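# Remove bike from floor rack and park on kickstand

## Task

Get the bicycle out of the floor-standing rack (which is loose, not anchored) and leave it upright on its own kickstand, touching nothing: no wall, furniture, loose item or the rack itself. Then release it and back the robot away. The robot must not fall or finish leaning, or the task fails.

## Robot and tools

ROBOT. An omnidirectional wheeled base with a vertical column about 1.7 m tall. A carriage rides the column (lift_m, 0 to 1 m, an absolute height) and holds two six-joint arms, left and right, each ending in a five-finger hand. Arm bases sit about 0.57 m + lift_m above the floor; carriage parts hang about 0.15 m lower. A hand point reaches up to 0.78 m from its shoulder but only about 0.4 m below the arm base. Parked arm: joints 1-6 = 0, 0.05, 0.05, 1.45, 0, 0 (robot then about 0.85 m wide, 0.65 m long). Cameras: carriage_camera (fixed, looking forward and roughly 20 degrees down), left_wrist_camera and right_wrist_camera (on each wrist, aimed at that hand's point). Images are 672x504.

FRAMES. Base frame: origin on the floor under the base centre, x forward, y left, z up, metres. The left_hand and right_hand readings are hand points in this frame; they tend to read higher than the true hand, especially at long reach. Odometry frame = base frame at scene start; base_odometry counts wheel turns only, so slip looks like travel, heading in rad (left positive, -3.142 to 3.142).

TOOL move. One action per call. Arguments: "base" (one object with exactly one key, a relative offset from where the base last measured itself): translate_m (-2 to 2, forward +), strafe_m (-2 to 2, left +), rotate_rad (-6.3 to 6.3, counter-clockwise +). "joints": one flat object keyed by joint name holding absolute targets, not offsets. Arm joints, same ranges per side, radians: *_joint1_rad -2.617 to 3.054 (turn about vertical, 0 forward, + left); *_joint2_rad 0 to 3.141 (shoulder: 0 upper arm back level, 1.57 up, 3.14 forward level); *_joint3_rad 0 to 3.141 (elbow, 0 folded, 3.14 straight); *_joint4_rad -1.57 to 1.57 (wrist pitch, + lifts fingertips); *_joint5_rad -1.57 to 1.57 (wrist yaw, + turns fingertips RIGHT); *_joint6_rad -2.094 to 2.094 (roll about finger direction, + clockwise seen from forearm). Hand keys, unitless -1 to 1, +1 open / -1 closed: left_hand_little, _ring, _middle, _index, _thumb_turn (+1 beside palm, -1 opposite fingers), _thumb_bend, and likewise right_hand_*. Settings: *_hand_force_limit (-1 to 1, about 0 to 10 N at the fingertip, 15 N for thumb motors; starts at 0) and *_hand_speed (-0.96 to 1; full speed from +0.48; starts at -0.8). "speeds": per-action top speeds, translate_m/strafe_m 0.02-0.5 m/s, rotate_rad 0.05-1.57 rad/s, lift_m 0.02-0.27 m/s. "min_time_s" 0.1-8: minimum duration of arm motions; 2 or more gives straighter, gentler hand paths. "cameras": list from carriage_camera, left_wrist_camera, right_wrist_camera, all. "blocking": true (default) returns when everything rests; false returns in about 0.5 s while motion continues. A move with no action just reports state and images. An action lasts at most 15 s; 14 s gives time_out.

OTHER TOOLS. wait(seconds 0-10, cameras): lets time pass, returns early once motions settle. stop(cameras): brakes running motions (not instant; base rolls a bit). zoom_image(camera, region [x0,y0,x1,y1] pixels, at most 504x504) enlarges part of the latest image. show_instructions shows reference pages. finished_scene(scene 1) ends the scene irrevocably.

RESULTS. base_status / joint_status per motion: moving, done, off_target (resting short, maybe still pushing), contact_stop or time_out (unplanned stops; after one, the rest of that reply's move/wait/finished_scene calls are skipped), not_followed with "joint command not followed" (self-collision check refused arm targets), limit_stop_at_motor_heat. on_its_own lists things the robot did unasked. motor_effort is percent of max (peak in brackets). Hand lines: *_hand_stopped_by gives six words (little, ring, middle, index, thumb_bend, thumb_turn): moving, target, force, stalled, fault; *_<motor>_load_n is fingertip force in N (positive pushed open); a lost grip shows as loads near 0. Joint torques and motor temperatures are per arm joint. A MOTOR HOT line appears at 75 C; at 100 C that arm goes limp for 30-60 s.

GRIPPING. A finger moves only when its target changes; it locks when the load hits force_limit. To grip harder, raise force_limit and send a more-closed target. For gentle grips use hand_speed -0.94 or below. Thumb turned in front (-1) wraps objects 0.035-0.065 m thick, handles down to about 0.025 m.

CAUTIONS. Drive slowly near the rack and bike; default speeds make contact a hard hit. Arms have no contact stop and keep pressing. Backing up about 0.2 m often frees a stuck base. Lowering the lift onto something presses hard. Keep arms parked while thinking or driving to avoid overheating; a loaded level hand heats within a minute or two and sags 7-25 cm per kg. Don't let the arms press on each other. Driving away while gripping something fixed, loads held far out, high carriage or sudden stops can tip the robot. Don't drop the bike, release it while it moves, or shove the loose rack. Before finishing, confirm the bike stands on its kickstand touching nothing, hands open, and robot backed off.

Each tool is called after "Request:" by a JSON object that holds its "op" and its "data", one argument or row to a line.

Reference images:

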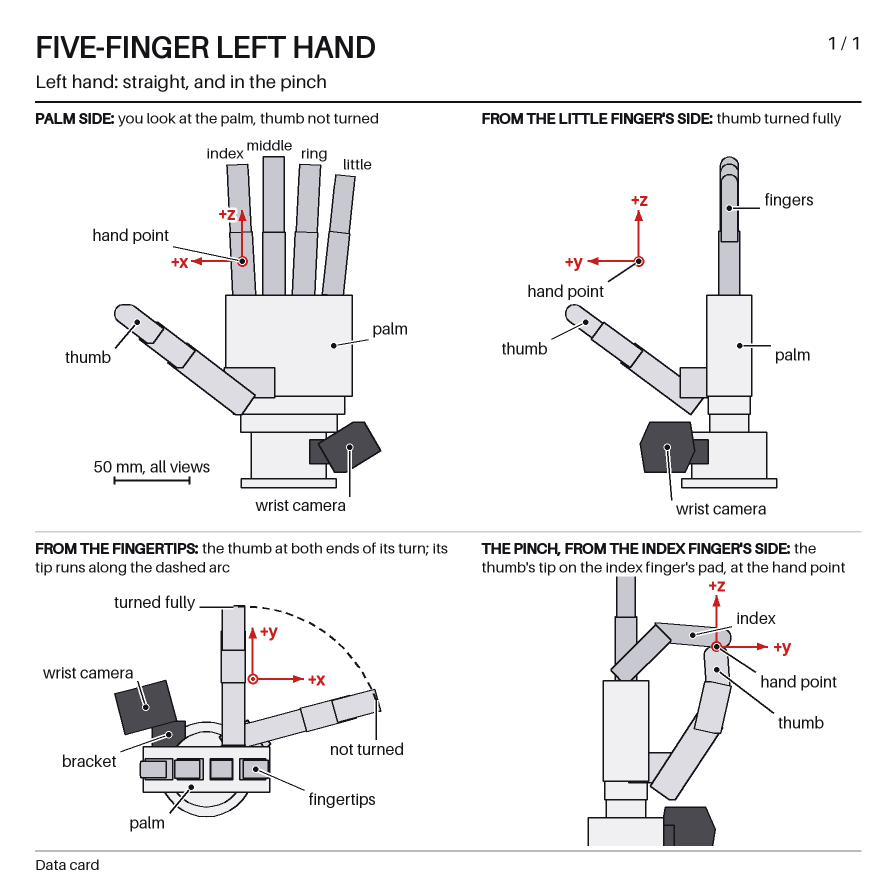

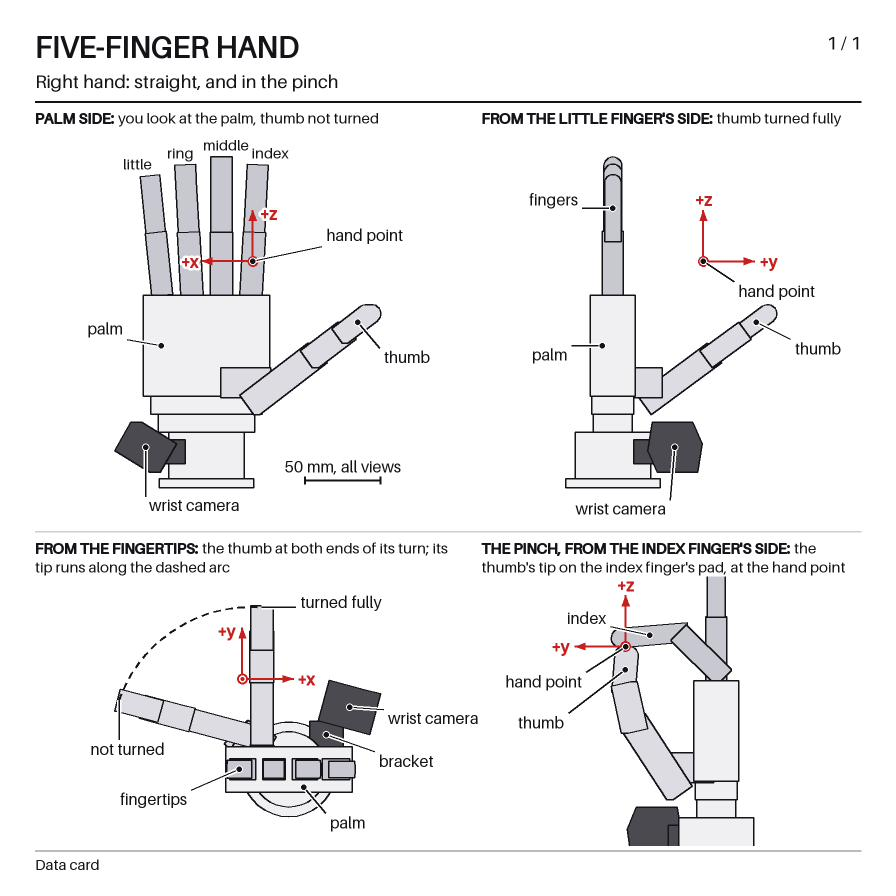

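## Session

Request:
{"op": "move", "data": {

}}

Scene clock: 0.00 s.
Joint torques (N m): no reading
Motor temperatures (°C): left_arm=[28 43 42 48 30 30] | right_arm=[30 41 42 48 32 30]
base_odometry: x=+0.000 y=+0.000 heading=+0.000
base_status: not commanded
joint_positions: lift_m=+0.300 left_joint1_rad=-0.010 left_joint2_rad=+0.041 left_joint3_rad=+0.061 left_joint4_rad=+1.472 left_joint5_rad=-0.036 left_joint6_rad=-0.005 right_joint1_rad=+0.014 right_joint2_rad=+0.031 right_joint3_rad=+0.041 right_joint4_rad=+1.481 right_joint5_rad=-0.026 right_joint6_rad=+0.031 left_hand_little=+1.000 left_hand_ring=+1.000 left_hand_middle=+1.000 left_hand_index=+1.000 left_hand_thumb_turn=+1.000 left_hand_thumb_bend=+1.000 left_hand_force_limit=+0.000 left_hand_speed=-0.800 right_hand_little=+1.000 right_hand_ring=+1.000 right_hand_middle=+1.000 right_hand_index=+1.000 right_hand_thumb_turn=+1.000 right_hand_thumb_bend=+1.000 right_hand_force_limit=+0.000 right_hand_speed=-0.800
joint_status: not commanded
left_hand_stopped_by: target,target,target,target,target,target
right_hand_stopped_by: target,target,target,target,target,target
left_little_load_n: 0.0
left_ring_load_n: -0.5
left_middle_load_n: 0.0
left_index_load_n: 0.0
left_thumb_bend_load_n: 0.0
left_thumb_turn_load_n: 0.0
right_little_load_n: 0.0
right_ring_load_n: 0.0
right_middle_load_n: 0.0
right_index_load_n: 0.0
right_thumb_bend_load_n: 0.0
right_thumb_turn_load_n: 0.0
motor_effort: lift_m=+33 drive_wheels=+3
left_hand: x=+0.3093 y=+0.2933 z=+1.3526 quat_wxyz=(+0.701, -0.041, +0.015, -0.711) (m; base frame)
right_hand: x=+0.3089 y=-0.2793 z=+1.3457 quat_wxyz=(+0.723, -0.038, +0.019, -0.690) (m; base frame)
pictures: carriage_camera, left_wrist_camera, right_wrist_camera

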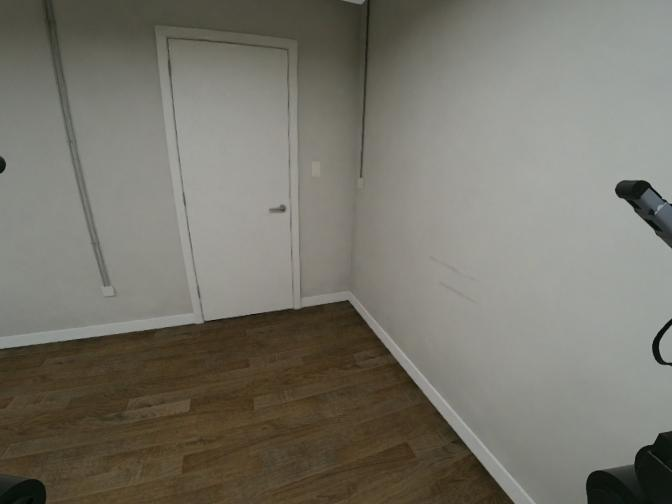

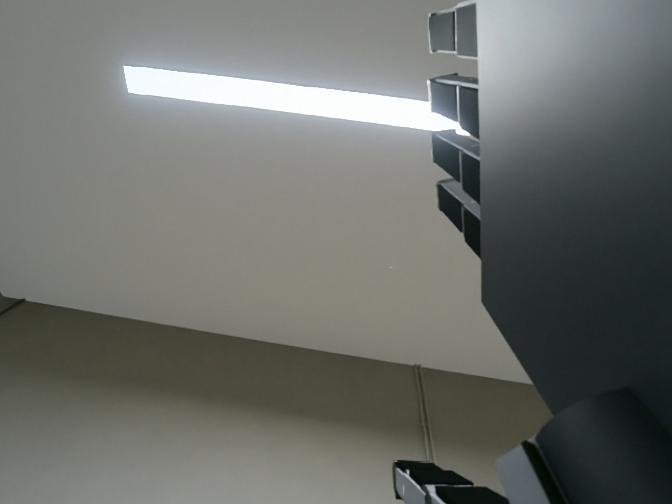

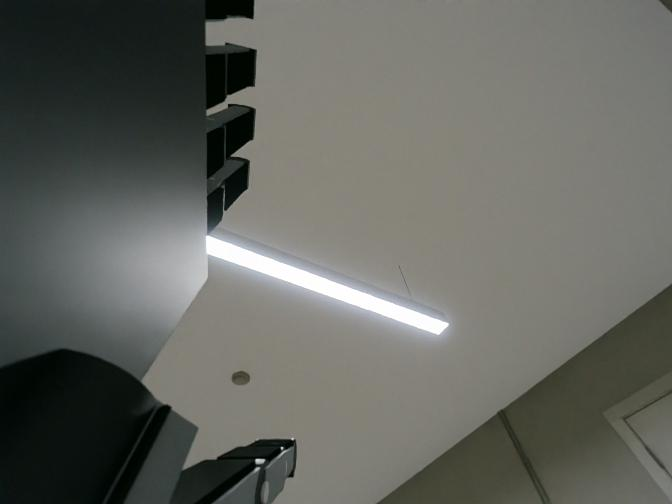

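Request:
{"op": "zoom_image", "data": {
  "camera": "carriage_camera",
  "region": [472, 150, 672, 504]
}}

Request:
{"op": "move", "data": {
  "base": {"rotate_rad": 0.7},
  "cameras": ["carriage_camera"],
  "speeds": {"rotate_rad": 0.5}
}}

Scaled by 1.424.

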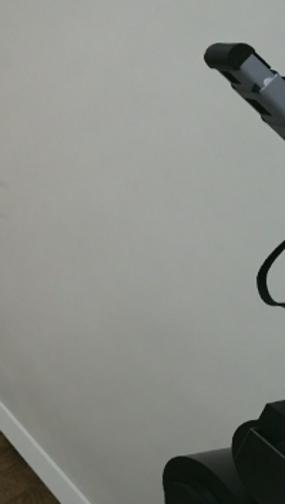

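Scene clock: 6.27 s.
Joint torques (N m): left_arm=[0.05 2.67 5.27 0 0.05 0.09] | right_arm=[-0.23 4.01 5 -0.19 -0.06 0.05]
move: done
base_odometry: x=+0.000 y=+0.000 heading=+0.700
base_status: done
joint_positions: lift_m=+0.300 left_joint1_rad=-0.010 left_joint2_rad=+0.041 left_joint3_rad=+0.061 left_joint4_rad=+1.472 left_joint5_rad=-0.036 left_joint6_rad=-0.005 right_joint1_rad=+0.014 right_joint2_rad=+0.031 right_joint3_rad=+0.041 right_joint4_rad=+1.480 right_joint5_rad=-0.026 right_joint6_rad=+0.031 left_hand_little=+1.000 left_hand_ring=+1.000 left_hand_middle=+1.000 left_hand_index=+1.000 left_hand_thumb_turn=+1.000 left_hand_thumb_bend=+1.000 left_hand_force_limit=+0.000 left_hand_speed=-0.800 right_hand_little=+1.000 right_hand_ring=+1.000 right_hand_middle=+1.000 right_hand_index=+1.000 right_hand_thumb_turn=+1.000 right_hand_thumb_bend=+1.000 right_hand_force_limit=+0.000 right_hand_speed=-0.800
joint_status: not commanded
left_hand_stopped_by: target,target,target,target,target,target
right_hand_stopped_by: target,target,target,target,target,target
left_little_load_n: 0.0
left_ring_load_n: 0.0
left_middle_load_n: 0.0
left_index_load_n: 0.0
left_thumb_bend_load_n: 0.0
left_thumb_turn_load_n: 0.0
right_little_load_n: -0.5
right_ring_load_n: 0.0
right_middle_load_n: 0.0
right_index_load_n: 0.0
right_thumb_bend_load_n: 0.0
right_thumb_turn_load_n: 0.0
motor_effort: lift_m=+33(33) drive_wheels=-1(12)
left_hand: x=+0.3095 y=+0.2933 z=+1.3525 quat_wxyz=(+0.701, -0.041, +0.015, -0.711)
right_hand: x=+0.3090 y=-0.2793 z=+1.3457 quat_wxyz=(+0.723, -0.038, +0.019, -0.690)

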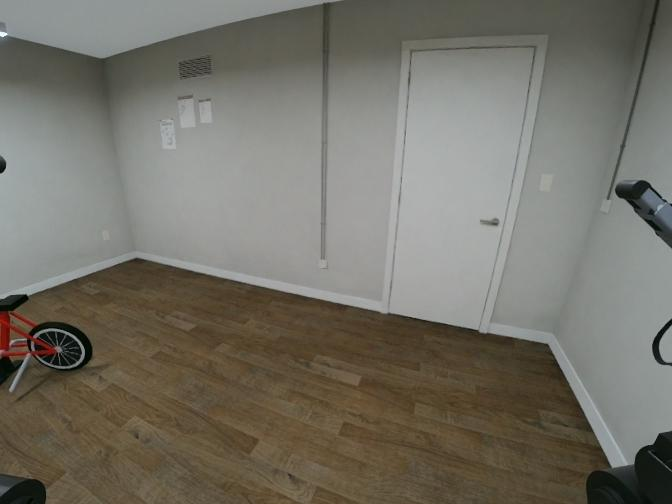

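Request:
{"op": "move", "data": {
  "base": {"rotate_rad": 0.7},
  "cameras": ["carriage_camera"],
  "speeds": {"rotate_rad": 0.5}
}}

Scene clock: 12.50 s.
Joint torques (N m): left_arm=[0.03 2.66 5.27 -0.01 0.05 0.09] | right_arm=[-0.12 3.99 5.15 -0.17 -0.05 0.07]
move: done
base_odometry: x=+0.000 y=+0.000 heading=+1.400
base_status: done
joint_positions: lift_m=+0.300 left_joint1_rad=-0.010 left_joint2_rad=+0.041 left_joint3_rad=+0.061 left_joint4_rad=+1.471 left_joint5_rad=-0.036 left_joint6_rad=-0.005 right_joint1_rad=+0.014 right_joint2_rad=+0.031 right_joint3_rad=+0.041 right_joint4_rad=+1.480 right_joint5_rad=-0.026 right_joint6_rad=+0.031 left_hand_little=+1.000 left_hand_ring=+1.000 left_hand_middle=+1.000 left_hand_index=+1.000 left_hand_thumb_turn=+1.000 left_hand_thumb_bend=+1.000 left_hand_force_limit=+0.000 left_hand_speed=-0.800 right_hand_little=+1.000 right_hand_ring=+1.000 right_hand_middle=+1.000 right_hand_index=+1.000 right_hand_thumb_turn=+1.000 right_hand_thumb_bend=+1.000 right_hand_force_limit=+0.000 right_hand_speed=-0.800
joint_status: not commanded
left_hand_stopped_by: target,target,target,target,target,target
right_hand_stopped_by: target,target,target,target,target,target
left_little_load_n: 0.0
left_ring_load_n: 0.0
left_middle_load_n: 0.0
left_index_load_n: 0.0
left_thumb_bend_load_n: 0.0
left_thumb_turn_load_n: 0.0
right_little_load_n: 0.0
right_ring_load_n: 0.0
right_middle_load_n: 0.0
right_index_load_n: 0.0
right_thumb_bend_load_n: 0.0
right_thumb_turn_load_n: 0.0
motor_effort: lift_m=+33(33) drive_wheels=+7(13)
left_hand: x=+0.3096 y=+0.2933 z=+1.3525 quat_wxyz=(+0.701, -0.041, +0.016, -0.711)
right_hand: x=+0.3090 y=-0.2793 z=+1.3457 quat_wxyz=(+0.723, -0.038, +0.019, -0.690)

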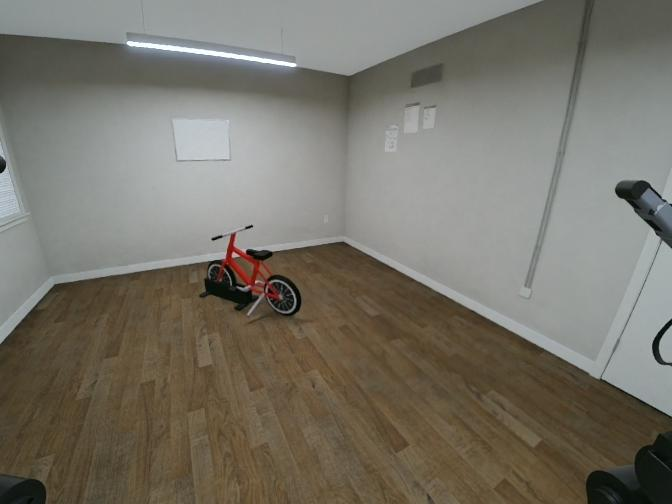

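Request:
{"op": "zoom_image", "data": {
  "camera": "carriage_camera",
  "region": [180, 210, 320, 330]
}}

Scaled by 3.600.

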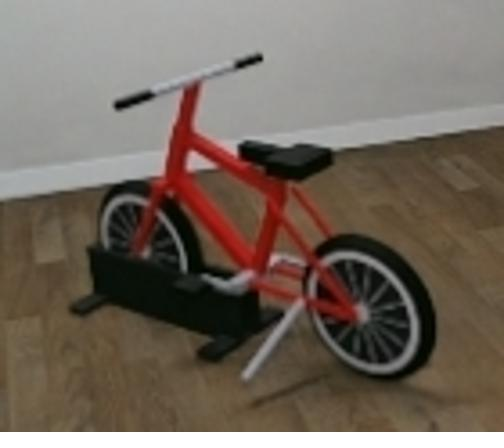

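Request:
{"op": "move", "data": {
  "base": {"translate_m": 1.0},
  "joints": {"lift_m": 0.15},
  "cameras": ["carriage_camera"],
  "speeds": {"translate_m": 0.4}
}}

Request:
{"op": "zoom_image", "data": {
  "camera": "carriage_camera",
  "region": [0, 100, 504, 504]
}}

Scene clock: 26.07 s.
Joint torques (N m): left_arm=[0.02 2.62 5.27 0 0.05 0.09] | right_arm=[-0.25 4.04 5.09 -0.18 -0.07 0.05]
move: done
base_odometry: x=+0.169 y=+0.986 heading=+1.401
base_status: done
joint_positions: lift_m=+0.150 left_joint1_rad=-0.010 left_joint2_rad=+0.041 left_joint3_rad=+0.061 left_joint4_rad=+1.471 left_joint5_rad=-0.036 left_joint6_rad=-0.005 right_joint1_rad=+0.014 right_joint2_rad=+0.031 right_joint3_rad=+0.041 right_joint4_rad=+1.480 right_joint5_rad=-0.026 right_joint6_rad=+0.031 left_hand_little=+1.000 left_hand_ring=+1.000 left_hand_middle=+1.000 left_hand_index=+1.000 left_hand_thumb_turn=+1.000 left_hand_thumb_bend=+1.000 left_hand_force_limit=+0.000 left_hand_speed=-0.800 right_hand_little=+1.000 right_hand_ring=+1.000 right_hand_middle=+1.000 right_hand_index=+1.000 right_hand_thumb_turn=+1.000 right_hand_thumb_bend=+1.000 right_hand_force_limit=+0.000 right_hand_speed=-0.800
joint_status: all done
left_hand_stopped_by: target,target,target,target,target,target
right_hand_stopped_by: target,target,target,target,target,target
left_little_load_n: 0.0
left_ring_load_n: 0.0
left_middle_load_n: 0.0
left_index_load_n: 0.0
left_thumb_bend_load_n: 0.0
left_thumb_turn_load_n: 0.0
right_little_load_n: 0.0
right_ring_load_n: -0.5
right_middle_load_n: 0.0
right_index_load_n: 0.0
right_thumb_bend_load_n: 0.0
right_thumb_turn_load_n: 0.0
motor_effort: lift_m=+32(34) drive_wheels=-6(22)
left_hand: x=+0.3098 y=+0.2933 z=+1.2025 quat_wxyz=(+0.701, -0.041, +0.016, -0.711)
right_hand: x=+0.3089 y=-0.2793 z=+1.1958 quat_wxyz=(+0.723, -0.038, +0.019, -0.690)
carriage_camera: T_world_to_cam=[[-0.03207, -0.99919, 0.02433, -0.02681], [-0.33239, -0.0123, -0.94306, 1.14171], [0.9426, -0.03833, -0.33172, 0.25656]] pos_world=[0.1368, -0.00292, 1.16247]

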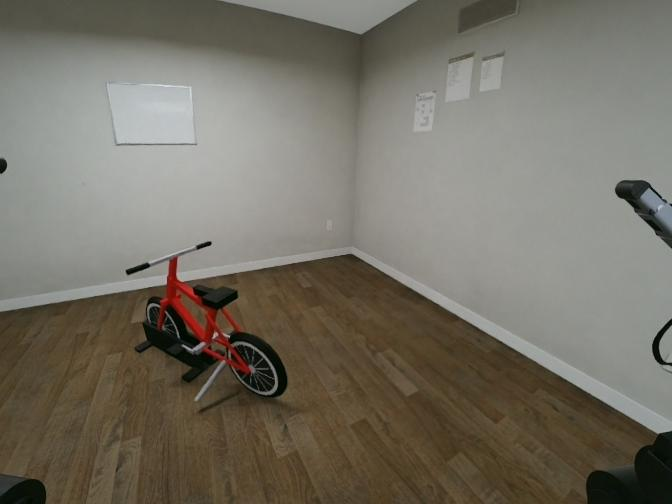

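Scaled by 1.000.

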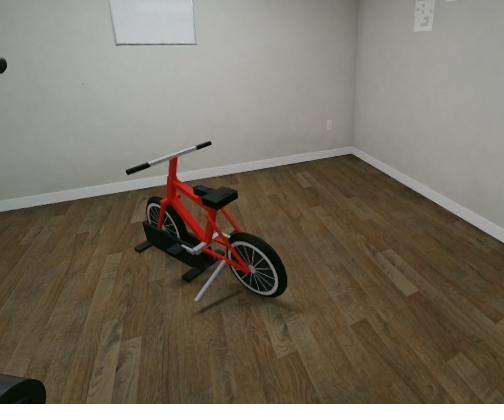

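Request:
{"op": "zoom_image", "data": {
  "camera": "carriage_camera",
  "region": [120, 230, 300, 420]
}}

Scaled by 2.653.

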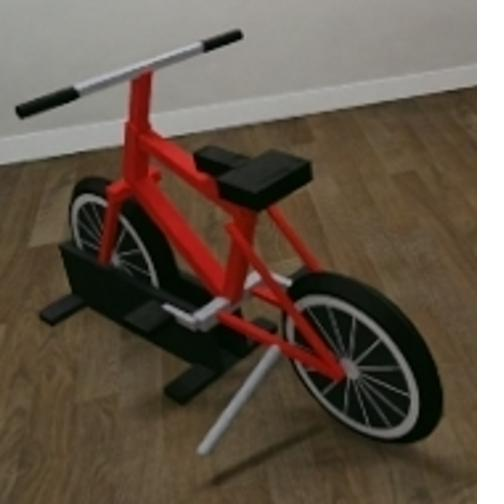

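Request:
{"op": "move", "data": {
  "base": {"strafe_m": 1.2},
  "joints": {"lift_m": 0.0},
  "cameras": ["carriage_camera"],
  "speeds": {"strafe_m": 0.3}
}}

Request:
{"op": "move", "data": {
  "base": {"rotate_rad": -0.52},
  "cameras": ["carriage_camera"],
  "speeds": {"rotate_rad": 0.5}
}}

Scene clock: 63.17 s.
Joint torques (N m): left_arm=[0.01 2.66 5.26 -0.01 0.05 0.09] | right_arm=[-0.14 3.96 5.18 -0.18 -0.06 0.03]
move: done
base_odometry: x=-1.014 y=+1.189 heading=+1.401
base_status: done
joint_positions: lift_m=+0.001 left_joint1_rad=-0.010 left_joint2_rad=+0.041 left_joint3_rad=+0.061 left_joint4_rad=+1.471 left_joint5_rad=-0.036 left_joint6_rad=-0.005 right_joint1_rad=+0.014 right_joint2_rad=+0.031 right_joint3_rad=+0.041 right_joint4_rad=+1.481 right_joint5_rad=-0.026 right_joint6_rad=+0.031 left_hand_little=+1.000 left_hand_ring=+1.000 left_hand_middle=+1.000 left_hand_index=+1.000 left_hand_thumb_turn=+1.000 left_hand_thumb_bend=+1.000 left_hand_force_limit=+0.000 left_hand_speed=-0.800 right_hand_little=+1.000 right_hand_ring=+1.000 right_hand_middle=+1.000 right_hand_index=+1.000 right_hand_thumb_turn=+1.000 right_hand_thumb_bend=+1.000 right_hand_force_limit=+0.000 right_hand_speed=-0.800
joint_status: all done
left_hand_stopped_by: target,target,target,target,target,target
right_hand_stopped_by: target,target,target,target,target,target
left_little_load_n: 0.0
left_ring_load_n: 0.0
left_middle_load_n: 0.0
left_index_load_n: 0.0
left_thumb_bend_load_n: 0.0
left_thumb_turn_load_n: 0.0
right_little_load_n: 0.0
right_ring_load_n: 0.0
right_middle_load_n: 0.0
right_index_load_n: 0.0
right_thumb_bend_load_n: 0.0
right_thumb_turn_load_n: 0.0
motor_effort: lift_m=+30(34) drive_wheels=-1(13)
left_hand: x=+0.3096 y=+0.2933 z=+1.0536 quat_wxyz=(+0.701, -0.041, +0.016, -0.711)
right_hand: x=+0.3088 y=-0.2793 z=+1.0469 quat_wxyz=(+0.723, -0.037, +0.019, -0.690)
carriage_camera: T_world_to_cam=[[-0.03207, -0.99919, 0.02433, -0.02319], [-0.33239, -0.0123, -0.94306, 1.00129], [0.9426, -0.03833, -0.33172, 0.20716]] pos_world=[0.1368, -0.00292, 1.01357]

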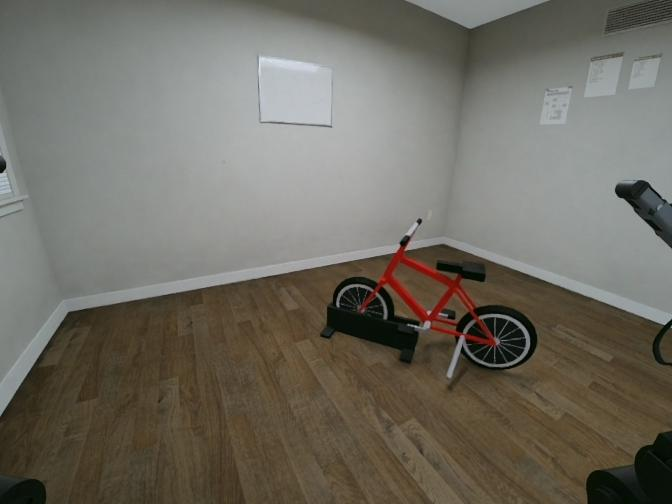

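Scene clock: 65.13 s.
Joint torques (N m): left_arm=[0.02 2.67 5.3 -0.03 0.05 0.09] | right_arm=[-0.23 4.1 5.05 -0.13 -0.06 0.04]
move: done
base_odometry: x=-1.014 y=+1.189 heading=+0.881
base_status: done
joint_positions: lift_m=+0.001 left_joint1_rad=-0.010 left_joint2_rad=+0.041 left_joint3_rad=+0.061 left_joint4_rad=+1.472 left_joint5_rad=-0.036 left_joint6_rad=-0.005 right_joint1_rad=+0.014 right_joint2_rad=+0.031 right_joint3_rad=+0.041 right_joint4_rad=+1.480 right_joint5_rad=-0.026 right_joint6_rad=+0.031 left_hand_little=+1.000 left_hand_ring=+1.000 left_hand_middle=+1.000 left_hand_index=+1.000 left_hand_thumb_turn=+1.000 left_hand_thumb_bend=+1.000 left_hand_force_limit=+0.000 left_hand_speed=-0.800 right_hand_little=+1.000 right_hand_ring=+1.000 right_hand_middle=+1.000 right_hand_index=+1.000 right_hand_thumb_turn=+1.000 right_hand_thumb_bend=+1.000 right_hand_force_limit=+0.000 right_hand_speed=-0.800
joint_status: not commanded
left_hand_stopped_by: target,target,target,target,target,target
right_hand_stopped_by: target,target,target,target,target,target
left_little_load_n: -0.5
left_ring_load_n: 0.0
left_middle_load_n: 0.0
left_index_load_n: 0.0
left_thumb_bend_load_n: 0.0
left_thumb_turn_load_n: 0.0
right_little_load_n: 0.0
right_ring_load_n: 0.0
right_middle_load_n: 0.0
right_index_load_n: 0.0
right_thumb_bend_load_n: 0.0
right_thumb_turn_load_n: 0.0
motor_effort: lift_m=+30(31) drive_wheels=+6(12)
left_hand: x=+0.3094 y=+0.2933 z=+1.0537 quat_wxyz=(+0.701, -0.041, +0.015, -0.711)
right_hand: x=+0.3090 y=-0.2793 z=+1.0468 quat_wxyz=(+0.723, -0.038, +0.019, -0.690)
carriage_camera: T_world_to_cam=[[-0.03207, -0.99919, 0.02433, -0.02319], [-0.33239, -0.0123, -0.94306, 1.00129], [0.9426, -0.03833, -0.33172, 0.20716]] pos_world=[0.1368, -0.00292, 1.01357]

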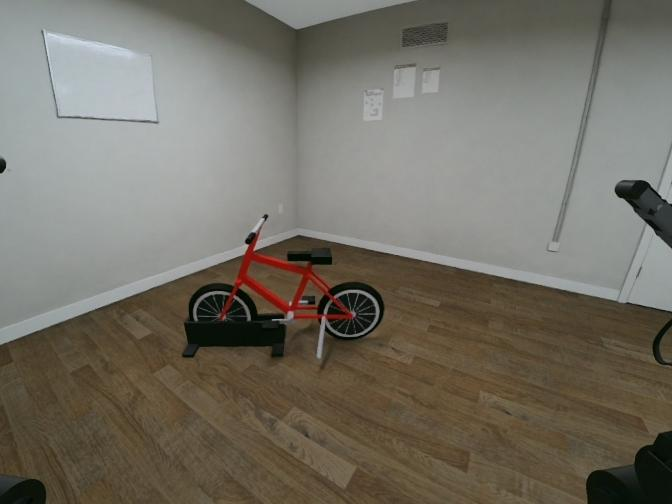

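Request:
{"op": "zoom_image", "data": {
  "camera": "carriage_camera",
  "region": [170, 200, 400, 370]
}}

Request:
{"op": "move", "data": {
  "base": {"translate_m": 0.5},
  "cameras": ["carriage_camera"],
  "speeds": {"translate_m": 0.3}
}}

Scaled by 2.191.

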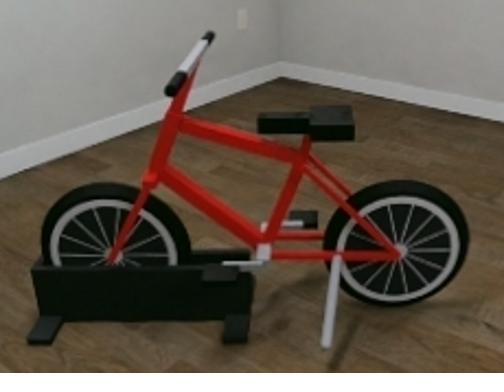

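Scene clock: 73.73 s.
Joint torques (N m): left_arm=[0.02 2.65 5.23 -0.01 0.06 0.09] | right_arm=[-0.17 4.01 5.14 -0.2 -0.07 0.06]
move: done
base_odometry: x=-0.695 y=+1.575 heading=+0.880
base_status: done
joint_positions: lift_m=+0.001 left_joint1_rad=-0.010 left_joint2_rad=+0.041 left_joint3_rad=+0.061 left_joint4_rad=+1.471 left_joint5_rad=-0.036 left_joint6_rad=-0.005 right_joint1_rad=+0.014 right_joint2_rad=+0.031 right_joint3_rad=+0.041 right_joint4_rad=+1.481 right_joint5_rad=-0.026 right_joint6_rad=+0.031 left_hand_little=+1.000 left_hand_ring=+1.000 left_hand_middle=+1.000 left_hand_index=+1.000 left_hand_thumb_turn=+1.000 left_hand_thumb_bend=+1.000 left_hand_force_limit=+0.000 left_hand_speed=-0.800 right_hand_little=+1.000 right_hand_ring=+1.000 right_hand_middle=+1.000 right_hand_index=+1.000 right_hand_thumb_turn=+1.000 right_hand_thumb_bend=+1.000 right_hand_force_limit=+0.000 right_hand_speed=-0.800
joint_status: not commanded
left_hand_stopped_by: target,target,target,target,target,target
right_hand_stopped_by: target,target,target,target,target,target
left_little_load_n: 0.5
left_ring_load_n: 0.0
left_middle_load_n: 0.0
left_index_load_n: 0.0
left_thumb_bend_load_n: 0.0
left_thumb_turn_load_n: 0.0
right_little_load_n: 0.0
right_ring_load_n: 0.0
right_middle_load_n: 0.0
right_index_load_n: 0.0
right_thumb_bend_load_n: 0.0
right_thumb_turn_load_n: 0.0
motor_effort: lift_m=+30(31) drive_wheels=-5(22)
left_hand: x=+0.3096 y=+0.2933 z=+1.0536 quat_wxyz=(+0.701, -0.041, +0.016, -0.711)
right_hand: x=+0.3088 y=-0.2793 z=+1.0469 quat_wxyz=(+0.723, -0.037, +0.019, -0.690)
carriage_camera: T_world_to_cam=[[-0.03207, -0.99919, 0.02433, -0.02319], [-0.33239, -0.0123, -0.94306, 1.00129], [0.9426, -0.03833, -0.33172, 0.20716]] pos_world=[0.1368, -0.00292, 1.01357]

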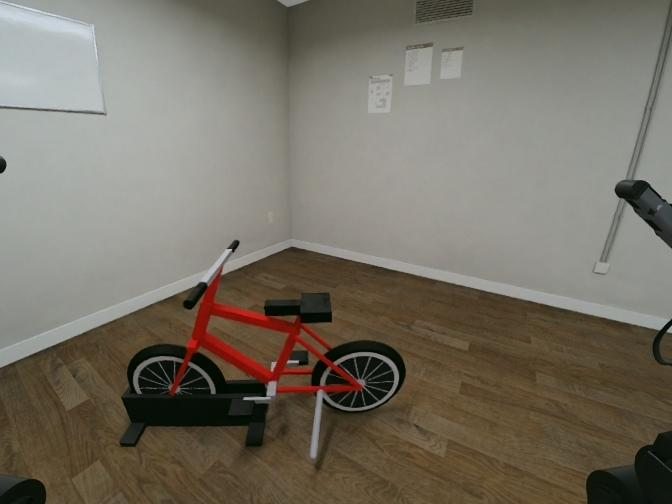

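Request:
{"op": "zoom_image", "data": {
  "camera": "carriage_camera",
  "region": [110, 230, 420, 470]
}}

Request:
{"op": "zoom_image", "data": {
  "camera": "carriage_camera",
  "region": [230, 340, 400, 470]
}}

Scaled by 1.626.

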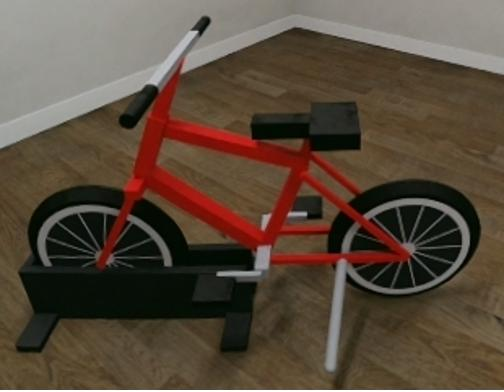

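Scaled by 2.965.

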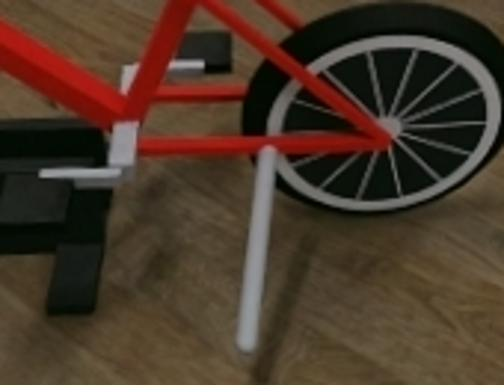

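Request:
{"op": "move", "data": {
  "base": {"rotate_rad": 0.055},
  "joints": {"left_joint2_rad": 1.57, "left_joint3_rad": 1.57, "left_joint4_rad": 0, "left_joint1_rad":0, "left_joint5_rad":0, "left_joint6_rad":0, "right_joint1_rad":0, "right_joint2_rad": 1.57, "right_joint3_rad": 1.57, "right_joint4_rad": 0, "right_joint5_rad":0, "right_joint6_rad":0},
  "min_time_s": 3,
  "cameras": ["all"]
}}

Request:
{"op": "move", "data": {
  "joints": {"left_joint6_rad":-1.57, "right_joint6_rad":1.57},
  "min_time_s": 2,
  "cameras": ["all"]
}}

Scene clock: 123.90 s.
Joint torques (N m): left_arm=[0.95 -6.67 10 2.18 0.11 0.13] | right_arm=[-0.95 -7.54 9.89 2.38 0 0]
move: done
base_odometry: x=-0.695 y=+1.575 heading=+0.934
base_status: done
joint_positions: lift_m=+0.001 left_joint1_rad=-0.010 left_joint2_rad=+1.560 left_joint3_rad=+1.538 left_joint4_rad=+0.011 left_joint5_rad=-0.008 left_joint6_rad=-0.005 right_joint1_rad=+0.009 right_joint2_rad=+1.569 right_joint3_rad=+1.536 right_joint4_rad=-0.003 right_joint5_rad=-0.010 right_joint6_rad=+0.010 left_hand_little=+1.000 left_hand_ring=+1.000 left_hand_middle=+1.000 left_hand_index=+1.000 left_hand_thumb_turn=+1.000 left_hand_thumb_bend=+1.000 left_hand_force_limit=+0.000 left_hand_speed=-0.800 right_hand_little=+1.000 right_hand_ring=+1.000 right_hand_middle=+1.000 right_hand_index=+1.000 right_hand_thumb_turn=+1.000 right_hand_thumb_bend=+1.000 right_hand_force_limit=+0.000 right_hand_speed=-0.800
joint_status: all done
left_hand_stopped_by: target,target,target,target,target,target
right_hand_stopped_by: target,target,target,target,target,target
left_little_load_n: 0.0
left_ring_load_n: 0.0
left_middle_load_n: 0.0
left_index_load_n: 0.0
left_thumb_bend_load_n: 0.0
left_thumb_turn_load_n: 0.0
right_little_load_n: 0.0
right_ring_load_n: 0.0
right_middle_load_n: 0.0
right_index_load_n: 0.0
right_thumb_bend_load_n: 0.0
right_thumb_turn_load_n: 0.0
motor_effort: lift_m=+30(31) drive_wheels=-4(11)
left_hand: x=+0.7593 y=+0.2832 z=+0.9704 quat_wxyz=(+0.495, -0.503, +0.502, -0.499)
right_hand: x=+0.7602 y=-0.2801 z=+0.9611 quat_wxyz=(+0.498, -0.511, +0.506, -0.484)
pictures: carriage_camera, left_wrist_camera, right_wrist_camera
carriage_camera: T_world_to_cam=[[-0.03207, -0.99919, 0.02433, -0.02319], [-0.33239, -0.0123, -0.94306, 1.00129], [0.9426, -0.03833, -0.33172, 0.20716]] pos_world=[0.1368, -0.00292, 1.01357]
left_wrist_camera: T_world_to_cam=[[0.03084, -0.22244, 0.97446, -0.90788], [-0.47405, -0.86155, -0.18167, 0.78527], [0.87996, -0.45634, -0.13202, -0.29703]] pos_world=[0.66163, 0.33905, 0.98813]
right_wrist_camera: T_world_to_cam=[[-0.00861, -0.18758, -0.98221, 0.90666], [-0.54274, 0.82586, -0.15296, 0.78681], [0.83986, 0.53177, -0.10892, -0.27329]] pos_world=[0.66437, -0.33439, 0.98112]

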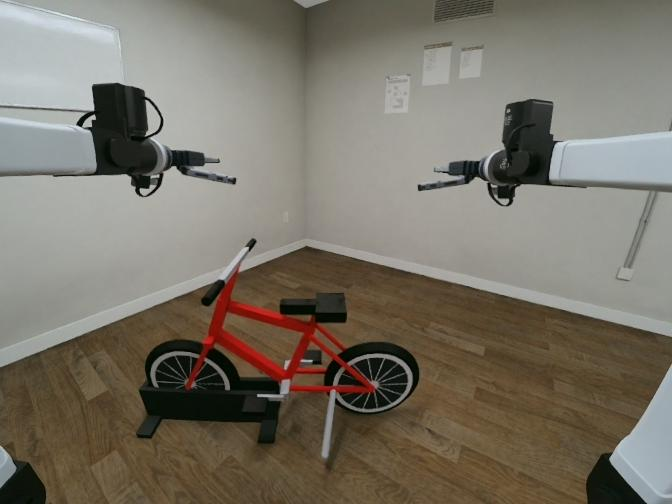

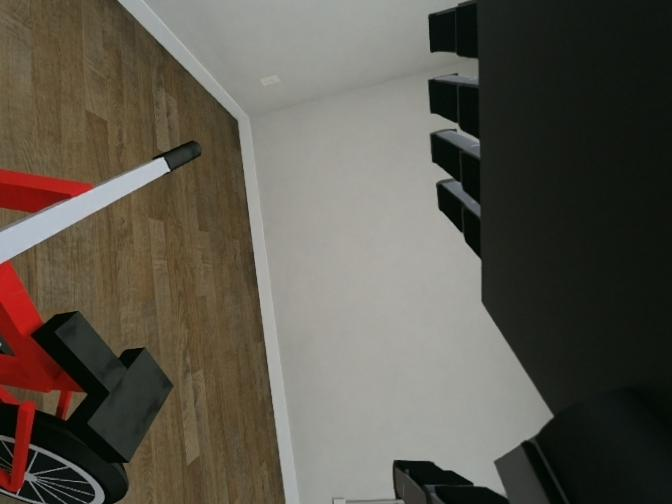

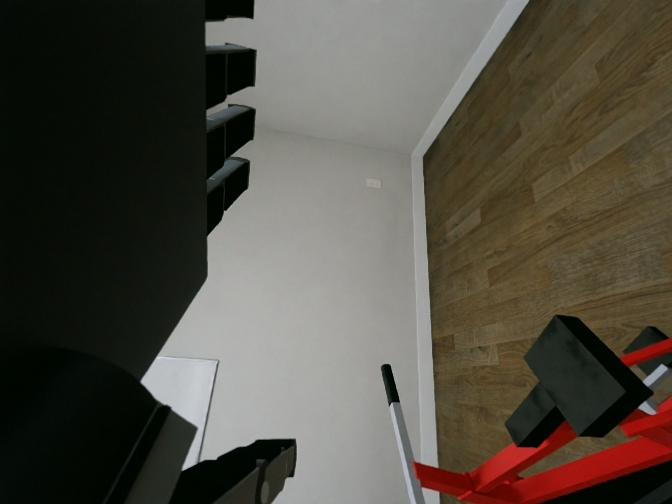

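Scene clock: 126.37 s.
Joint torques (N m): left_arm=[0.96 -6.65 10 2.19 0.11 -0.03] | right_arm=[-0.92 -7.61 9.98 2.38 0 0.17]
move: done
base_odometry: x=-0.695 y=+1.575 heading=+0.934
base_status: not commanded
joint_positions: lift_m=+0.001 left_joint1_rad=-0.010 left_joint2_rad=+1.560 left_joint3_rad=+1.538 left_joint4_rad=+0.010 left_joint5_rad=-0.007 left_joint6_rad=-1.558 right_joint1_rad=+0.009 right_joint2_rad=+1.569 right_joint3_rad=+1.536 right_joint4_rad=-0.004 right_joint5_rad=-0.010 right_joint6_rad=+1.559 left_hand_little=+1.000 left_hand_ring=+1.000 left_hand_middle=+1.000 left_hand_index=+1.000 left_hand_thumb_turn=+1.000 left_hand_thumb_bend=+1.000 left_hand_force_limit=+0.000 left_hand_speed=-0.800 right_hand_little=+1.000 right_hand_ring=+1.000 right_hand_middle=+1.000 right_hand_index=+1.000 right_hand_thumb_turn=+1.000 right_hand_thumb_bend=+1.000 right_hand_force_limit=+0.000 right_hand_speed=-0.800
joint_status: all done
left_hand_stopped_by: target,target,target,target,target,target
right_hand_stopped_by: target,target,target,target,target,target
left_little_load_n: 0.0
left_ring_load_n: 0.0
left_middle_load_n: 0.5
left_index_load_n: 0.0
left_thumb_bend_load_n: 0.0
left_thumb_turn_load_n: 0.0
right_little_load_n: 0.0
right_ring_load_n: 0.0
right_middle_load_n: 0.0
right_index_load_n: 0.0
right_thumb_bend_load_n: 0.0
right_thumb_turn_load_n: -0.5
motor_effort: lift_m=+30(31) drive_wheels=-4(6)
left_hand: x=+0.7601 y=+0.2536 z=+1.0601 quat_wxyz=(+0.004, -0.711, +0.006, -0.703)
right_hand: x=+0.7629 y=-0.2510 z=+1.0507 quat_wxyz=(+0.694, -0.011, +0.720, +0.003)
pictures: carriage_camera, left_wrist_camera, right_wrist_camera
carriage_camera: T_world_to_cam=[[-0.03207, -0.99919, 0.02433, -0.02319], [-0.33239, -0.0123, -0.94306, 1.00129], [0.9426, -0.03833, -0.33172, 0.20716]] pos_world=[0.1368, -0.00292, 1.01357]
left_wrist_camera: T_world_to_cam=[[0.02734, 0.97035, 0.24016, -0.52319], [-0.46086, -0.20096, 0.86442, -0.51002], [0.88705, -0.13431, 0.4417, -0.99464]] pos_world=[0.66156, 0.27159, 1.00586]
right_wrist_camera: T_world_to_cam=[[-0.00347, 0.97793, -0.20889, 0.47629], [-0.49354, 0.18, 0.85089, -0.47646], [0.86972, 0.10605, 0.48202, -1.03179]] pos_world=[0.66387, -0.27059, 1.00225]

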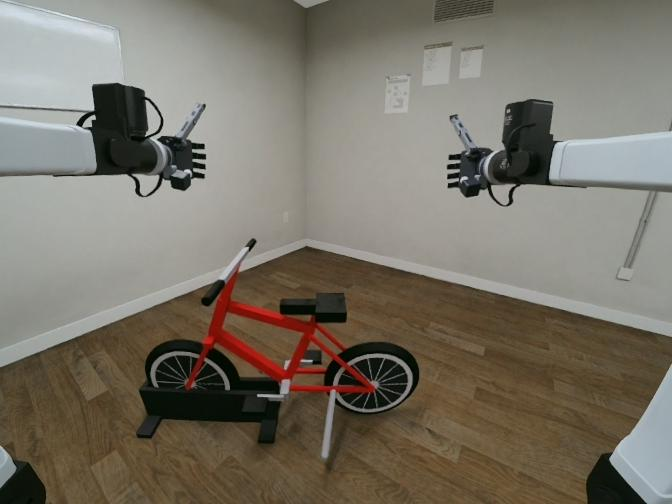

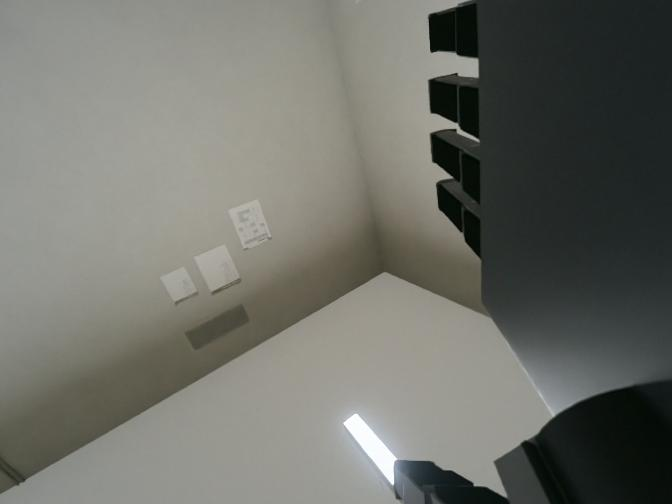

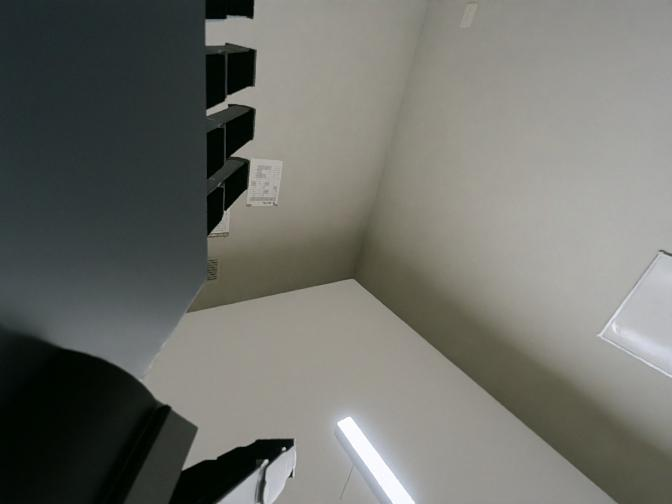

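Request:
{"op": "move", "data": {
  "base": {"strafe_m": 0.285},
  "joints": {"left_joint1_rad": 0.2, "left_joint2_rad": 2.0, "left_joint3_rad": 1.0, "left_joint4_rad": 1.3, "left_joint5_rad": 0.31, "left_joint6_rad": -1.15, "left_hand_thumb_turn": -1, "right_hand_thumb_turn": -1, "right_joint1_rad":0, "right_joint2_rad": 0.05, "right_joint3_rad": 0.05, "right_joint4_rad": 1.45, "right_joint6_rad":0},
  "min_time_s": 3,
  "speeds": {"strafe_m": 0.2},
  "cameras": ["carriage_camera"]
}}

Scene clock: 288.73 s.
Joint torques (N m): left_arm=[0.87 -8.42 4.7 2.13 0.04 0.16] | right_arm=[-0.55 3.25 4.25 0.12 0.01 -0.03]
Motor temperatures (°C): left_arm=[26 46 49 52 28 28] | right_arm=[29 42 50 51 31 29]
move: done
base_odometry: x=-0.924 y=+1.744 heading=+0.934
base_status: done
joint_positions: lift_m=+0.001 left_joint1_rad=+0.191 left_joint2_rad=+1.986 left_joint3_rad=+1.013 left_joint4_rad=+1.294 left_joint5_rad=+0.302 left_joint6_rad=-1.160 right_joint1_rad=+0.006 right_joint2_rad=+0.053 right_joint3_rad=+0.056 right_joint4_rad=+1.438 right_joint5_rad=-0.007 right_joint6_rad=+0.008 left_hand_little=+1.000 left_hand_ring=+1.000 left_hand_middle=+1.000 left_hand_index=+1.000 left_hand_thumb_turn=-1.000 left_hand_thumb_bend=+1.000 left_hand_force_limit=+0.000 left_hand_speed=-0.800 right_hand_little=+1.000 right_hand_ring=+1.000 right_hand_middle=+1.000 right_hand_index=+1.000 right_hand_thumb_turn=-1.000 right_hand_thumb_bend=+1.000 right_hand_force_limit=+0.000 right_hand_speed=-0.800
joint_status: all done
left_hand_stopped_by: target,target,target,target,target,target
right_hand_stopped_by: target,target,target,target,target,target
left_little_load_n: 0.0
left_ring_load_n: 0.0
left_middle_load_n: 0.0
left_index_load_n: 0.0
left_thumb_bend_load_n: 0.0
left_thumb_turn_load_n: -0.5
right_little_load_n: 0.0
right_ring_load_n: 0.0
right_middle_load_n: 0.0
right_index_load_n: 0.5
right_thumb_bend_load_n: 0.0
right_thumb_turn_load_n: 0.0
motor_effort: lift_m=+30(31) drive_wheels=-1(16)
left_hand: x=+0.7817 y=+0.3005 z=+0.8666 quat_wxyz=(+0.153, -0.562, +0.185, -0.792)
right_hand: x=+0.3236 y=-0.2851 z=+1.0471 quat_wxyz=(+0.711, -0.048, +0.044, -0.700)
carriage_camera: T_world_to_cam=[[-0.03207, -0.99919, 0.02433, -0.02319], [-0.33239, -0.0123, -0.94306, 1.00129], [0.9426, -0.03833, -0.33172, 0.20716]] pos_world=[0.1368, -0.00292, 1.01357]

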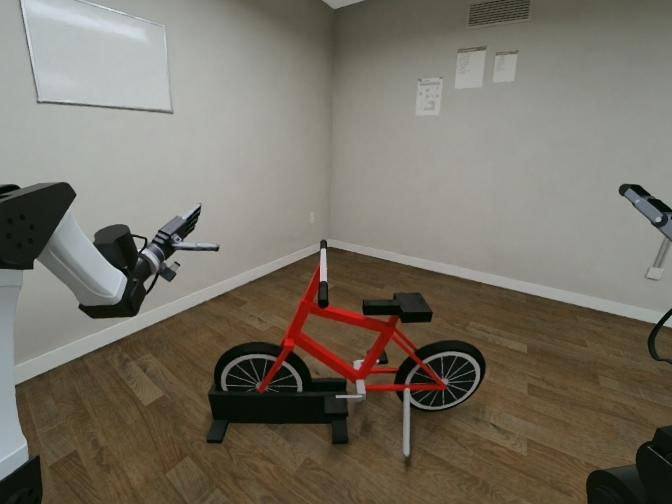

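Request:
{"op": "zoom_image", "data": {
  "camera": "carriage_camera",
  "region": [250, 230, 450, 380]
}}

Scaled by 2.520.

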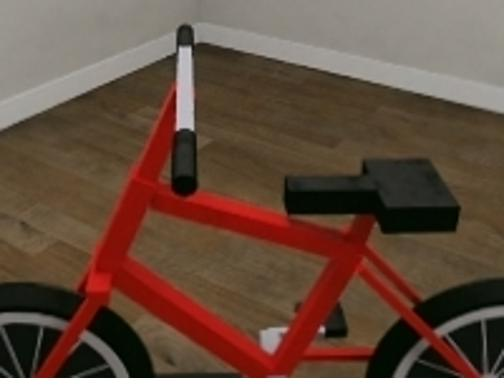

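Request:
{"op": "move", "data": {
  "joints": {"left_joint1_rad": 0.1, "left_joint2_rad": 2.589, "left_joint3_rad": 1.049, "left_joint4_rad": 1.54, "left_joint5_rad": 0.31, "left_joint6_rad": -1.15},
  "min_time_s": 3,
  "cameras": ["all"]
}}

Scene clock: 309.90 s.
Joint torques (N m): left_arm=[-0.81 -9.61 4.68 2.32 0.1 0.15] | right_arm=[-0.58 3.21 4.29 0.15 -0.03 -0.04]
move: done
base_odometry: x=-0.924 y=+1.744 heading=+0.934
base_status: not commanded
joint_positions: lift_m=+0.001 left_joint1_rad=+0.109 left_joint2_rad=+2.574 left_joint3_rad=+1.032 left_joint4_rad=+1.533 left_joint5_rad=+0.305 left_joint6_rad=-1.160 right_joint1_rad=+0.006 right_joint2_rad=+0.053 right_joint3_rad=+0.056 right_joint4_rad=+1.439 right_joint5_rad=-0.007 right_joint6_rad=+0.008 left_hand_little=+1.000 left_hand_ring=+1.000 left_hand_middle=+1.000 left_hand_index=+1.000 left_hand_thumb_turn=-1.000 left_hand_thumb_bend=+1.000 left_hand_force_limit=+0.000 left_hand_speed=-0.800 right_hand_little=+1.000 right_hand_ring=+1.000 right_hand_middle=+1.000 right_hand_index=+1.000 right_hand_thumb_turn=-1.000 right_hand_thumb_bend=+1.000 right_hand_force_limit=+0.000 right_hand_speed=-0.800
joint_status: all done
left_hand_stopped_by: target,target,target,target,target,target
right_hand_stopped_by: target,target,target,target,target,target
left_little_load_n: 0.0
left_ring_load_n: 0.0
left_middle_load_n: 0.0
left_index_load_n: 0.0
left_thumb_bend_load_n: 0.0
left_thumb_turn_load_n: 0.0
right_little_load_n: 0.0
right_ring_load_n: 0.0
right_middle_load_n: 0.0
right_index_load_n: 0.5
right_thumb_bend_load_n: 0.0
right_thumb_turn_load_n: 0.0
motor_effort: lift_m=+30(31) drive_wheels=-1(3)
left_hand: x=+0.7873 y=+0.2562 z=+0.6152 quat_wxyz=(+0.075, -0.678, +0.211, -0.700)
right_hand: x=+0.3235 y=-0.2851 z=+1.0472 quat_wxyz=(+0.711, -0.048, +0.043, -0.700)
pictures: carriage_camera, left_wrist_camera, right_wrist_camera
carriage_camera: T_world_to_cam=[[-0.03207, -0.99919, 0.02433, -0.02319], [-0.33239, -0.0123, -0.94306, 1.00129], [0.9426, -0.03833, -0.33172, 0.20716]] pos_world=[0.1368, -0.00292, 1.01357]
left_wrist_camera: T_world_to_cam=[[0.18215, 0.78292, 0.59487, -0.71181], [-0.55541, -0.4173, 0.71929, 0.10679], [0.81138, -0.46141, 0.35883, -0.62754]] pos_world=[0.69814, 0.3123, 0.5718]
right_wrist_camera: T_world_to_cam=[[0.97777, -0.18247, -0.10325, -0.25155], [0.09801, 0.83317, -0.54426, 0.77165], [0.18534, 0.52204, 0.83254, -0.67143]] pos_world=[0.29477, -0.3383, 0.953]

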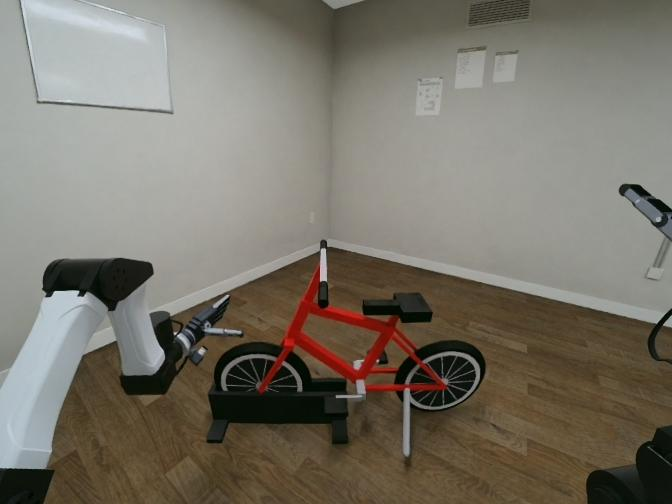

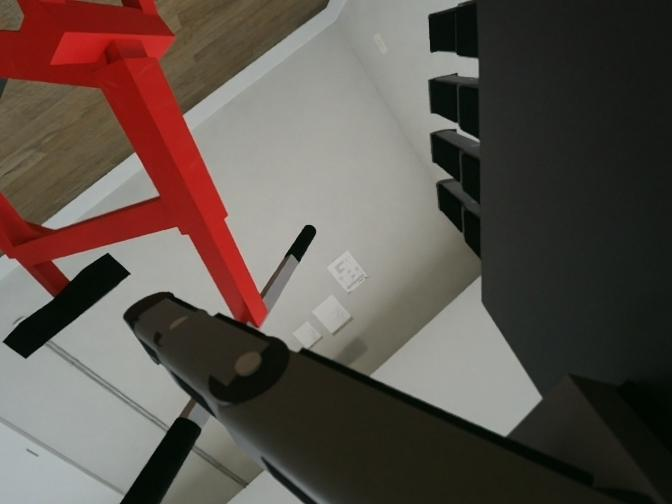

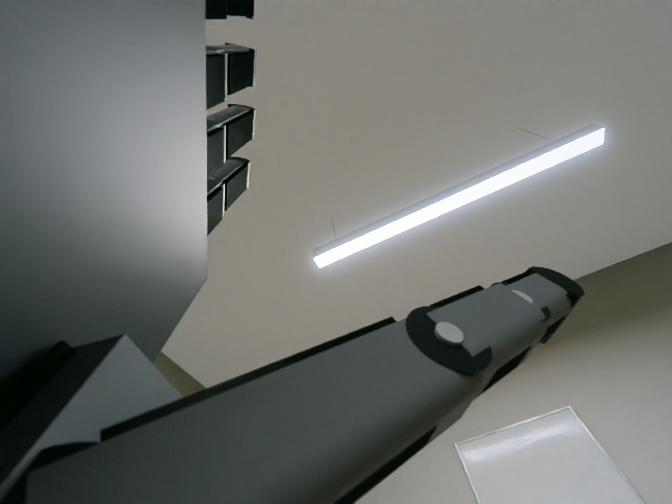

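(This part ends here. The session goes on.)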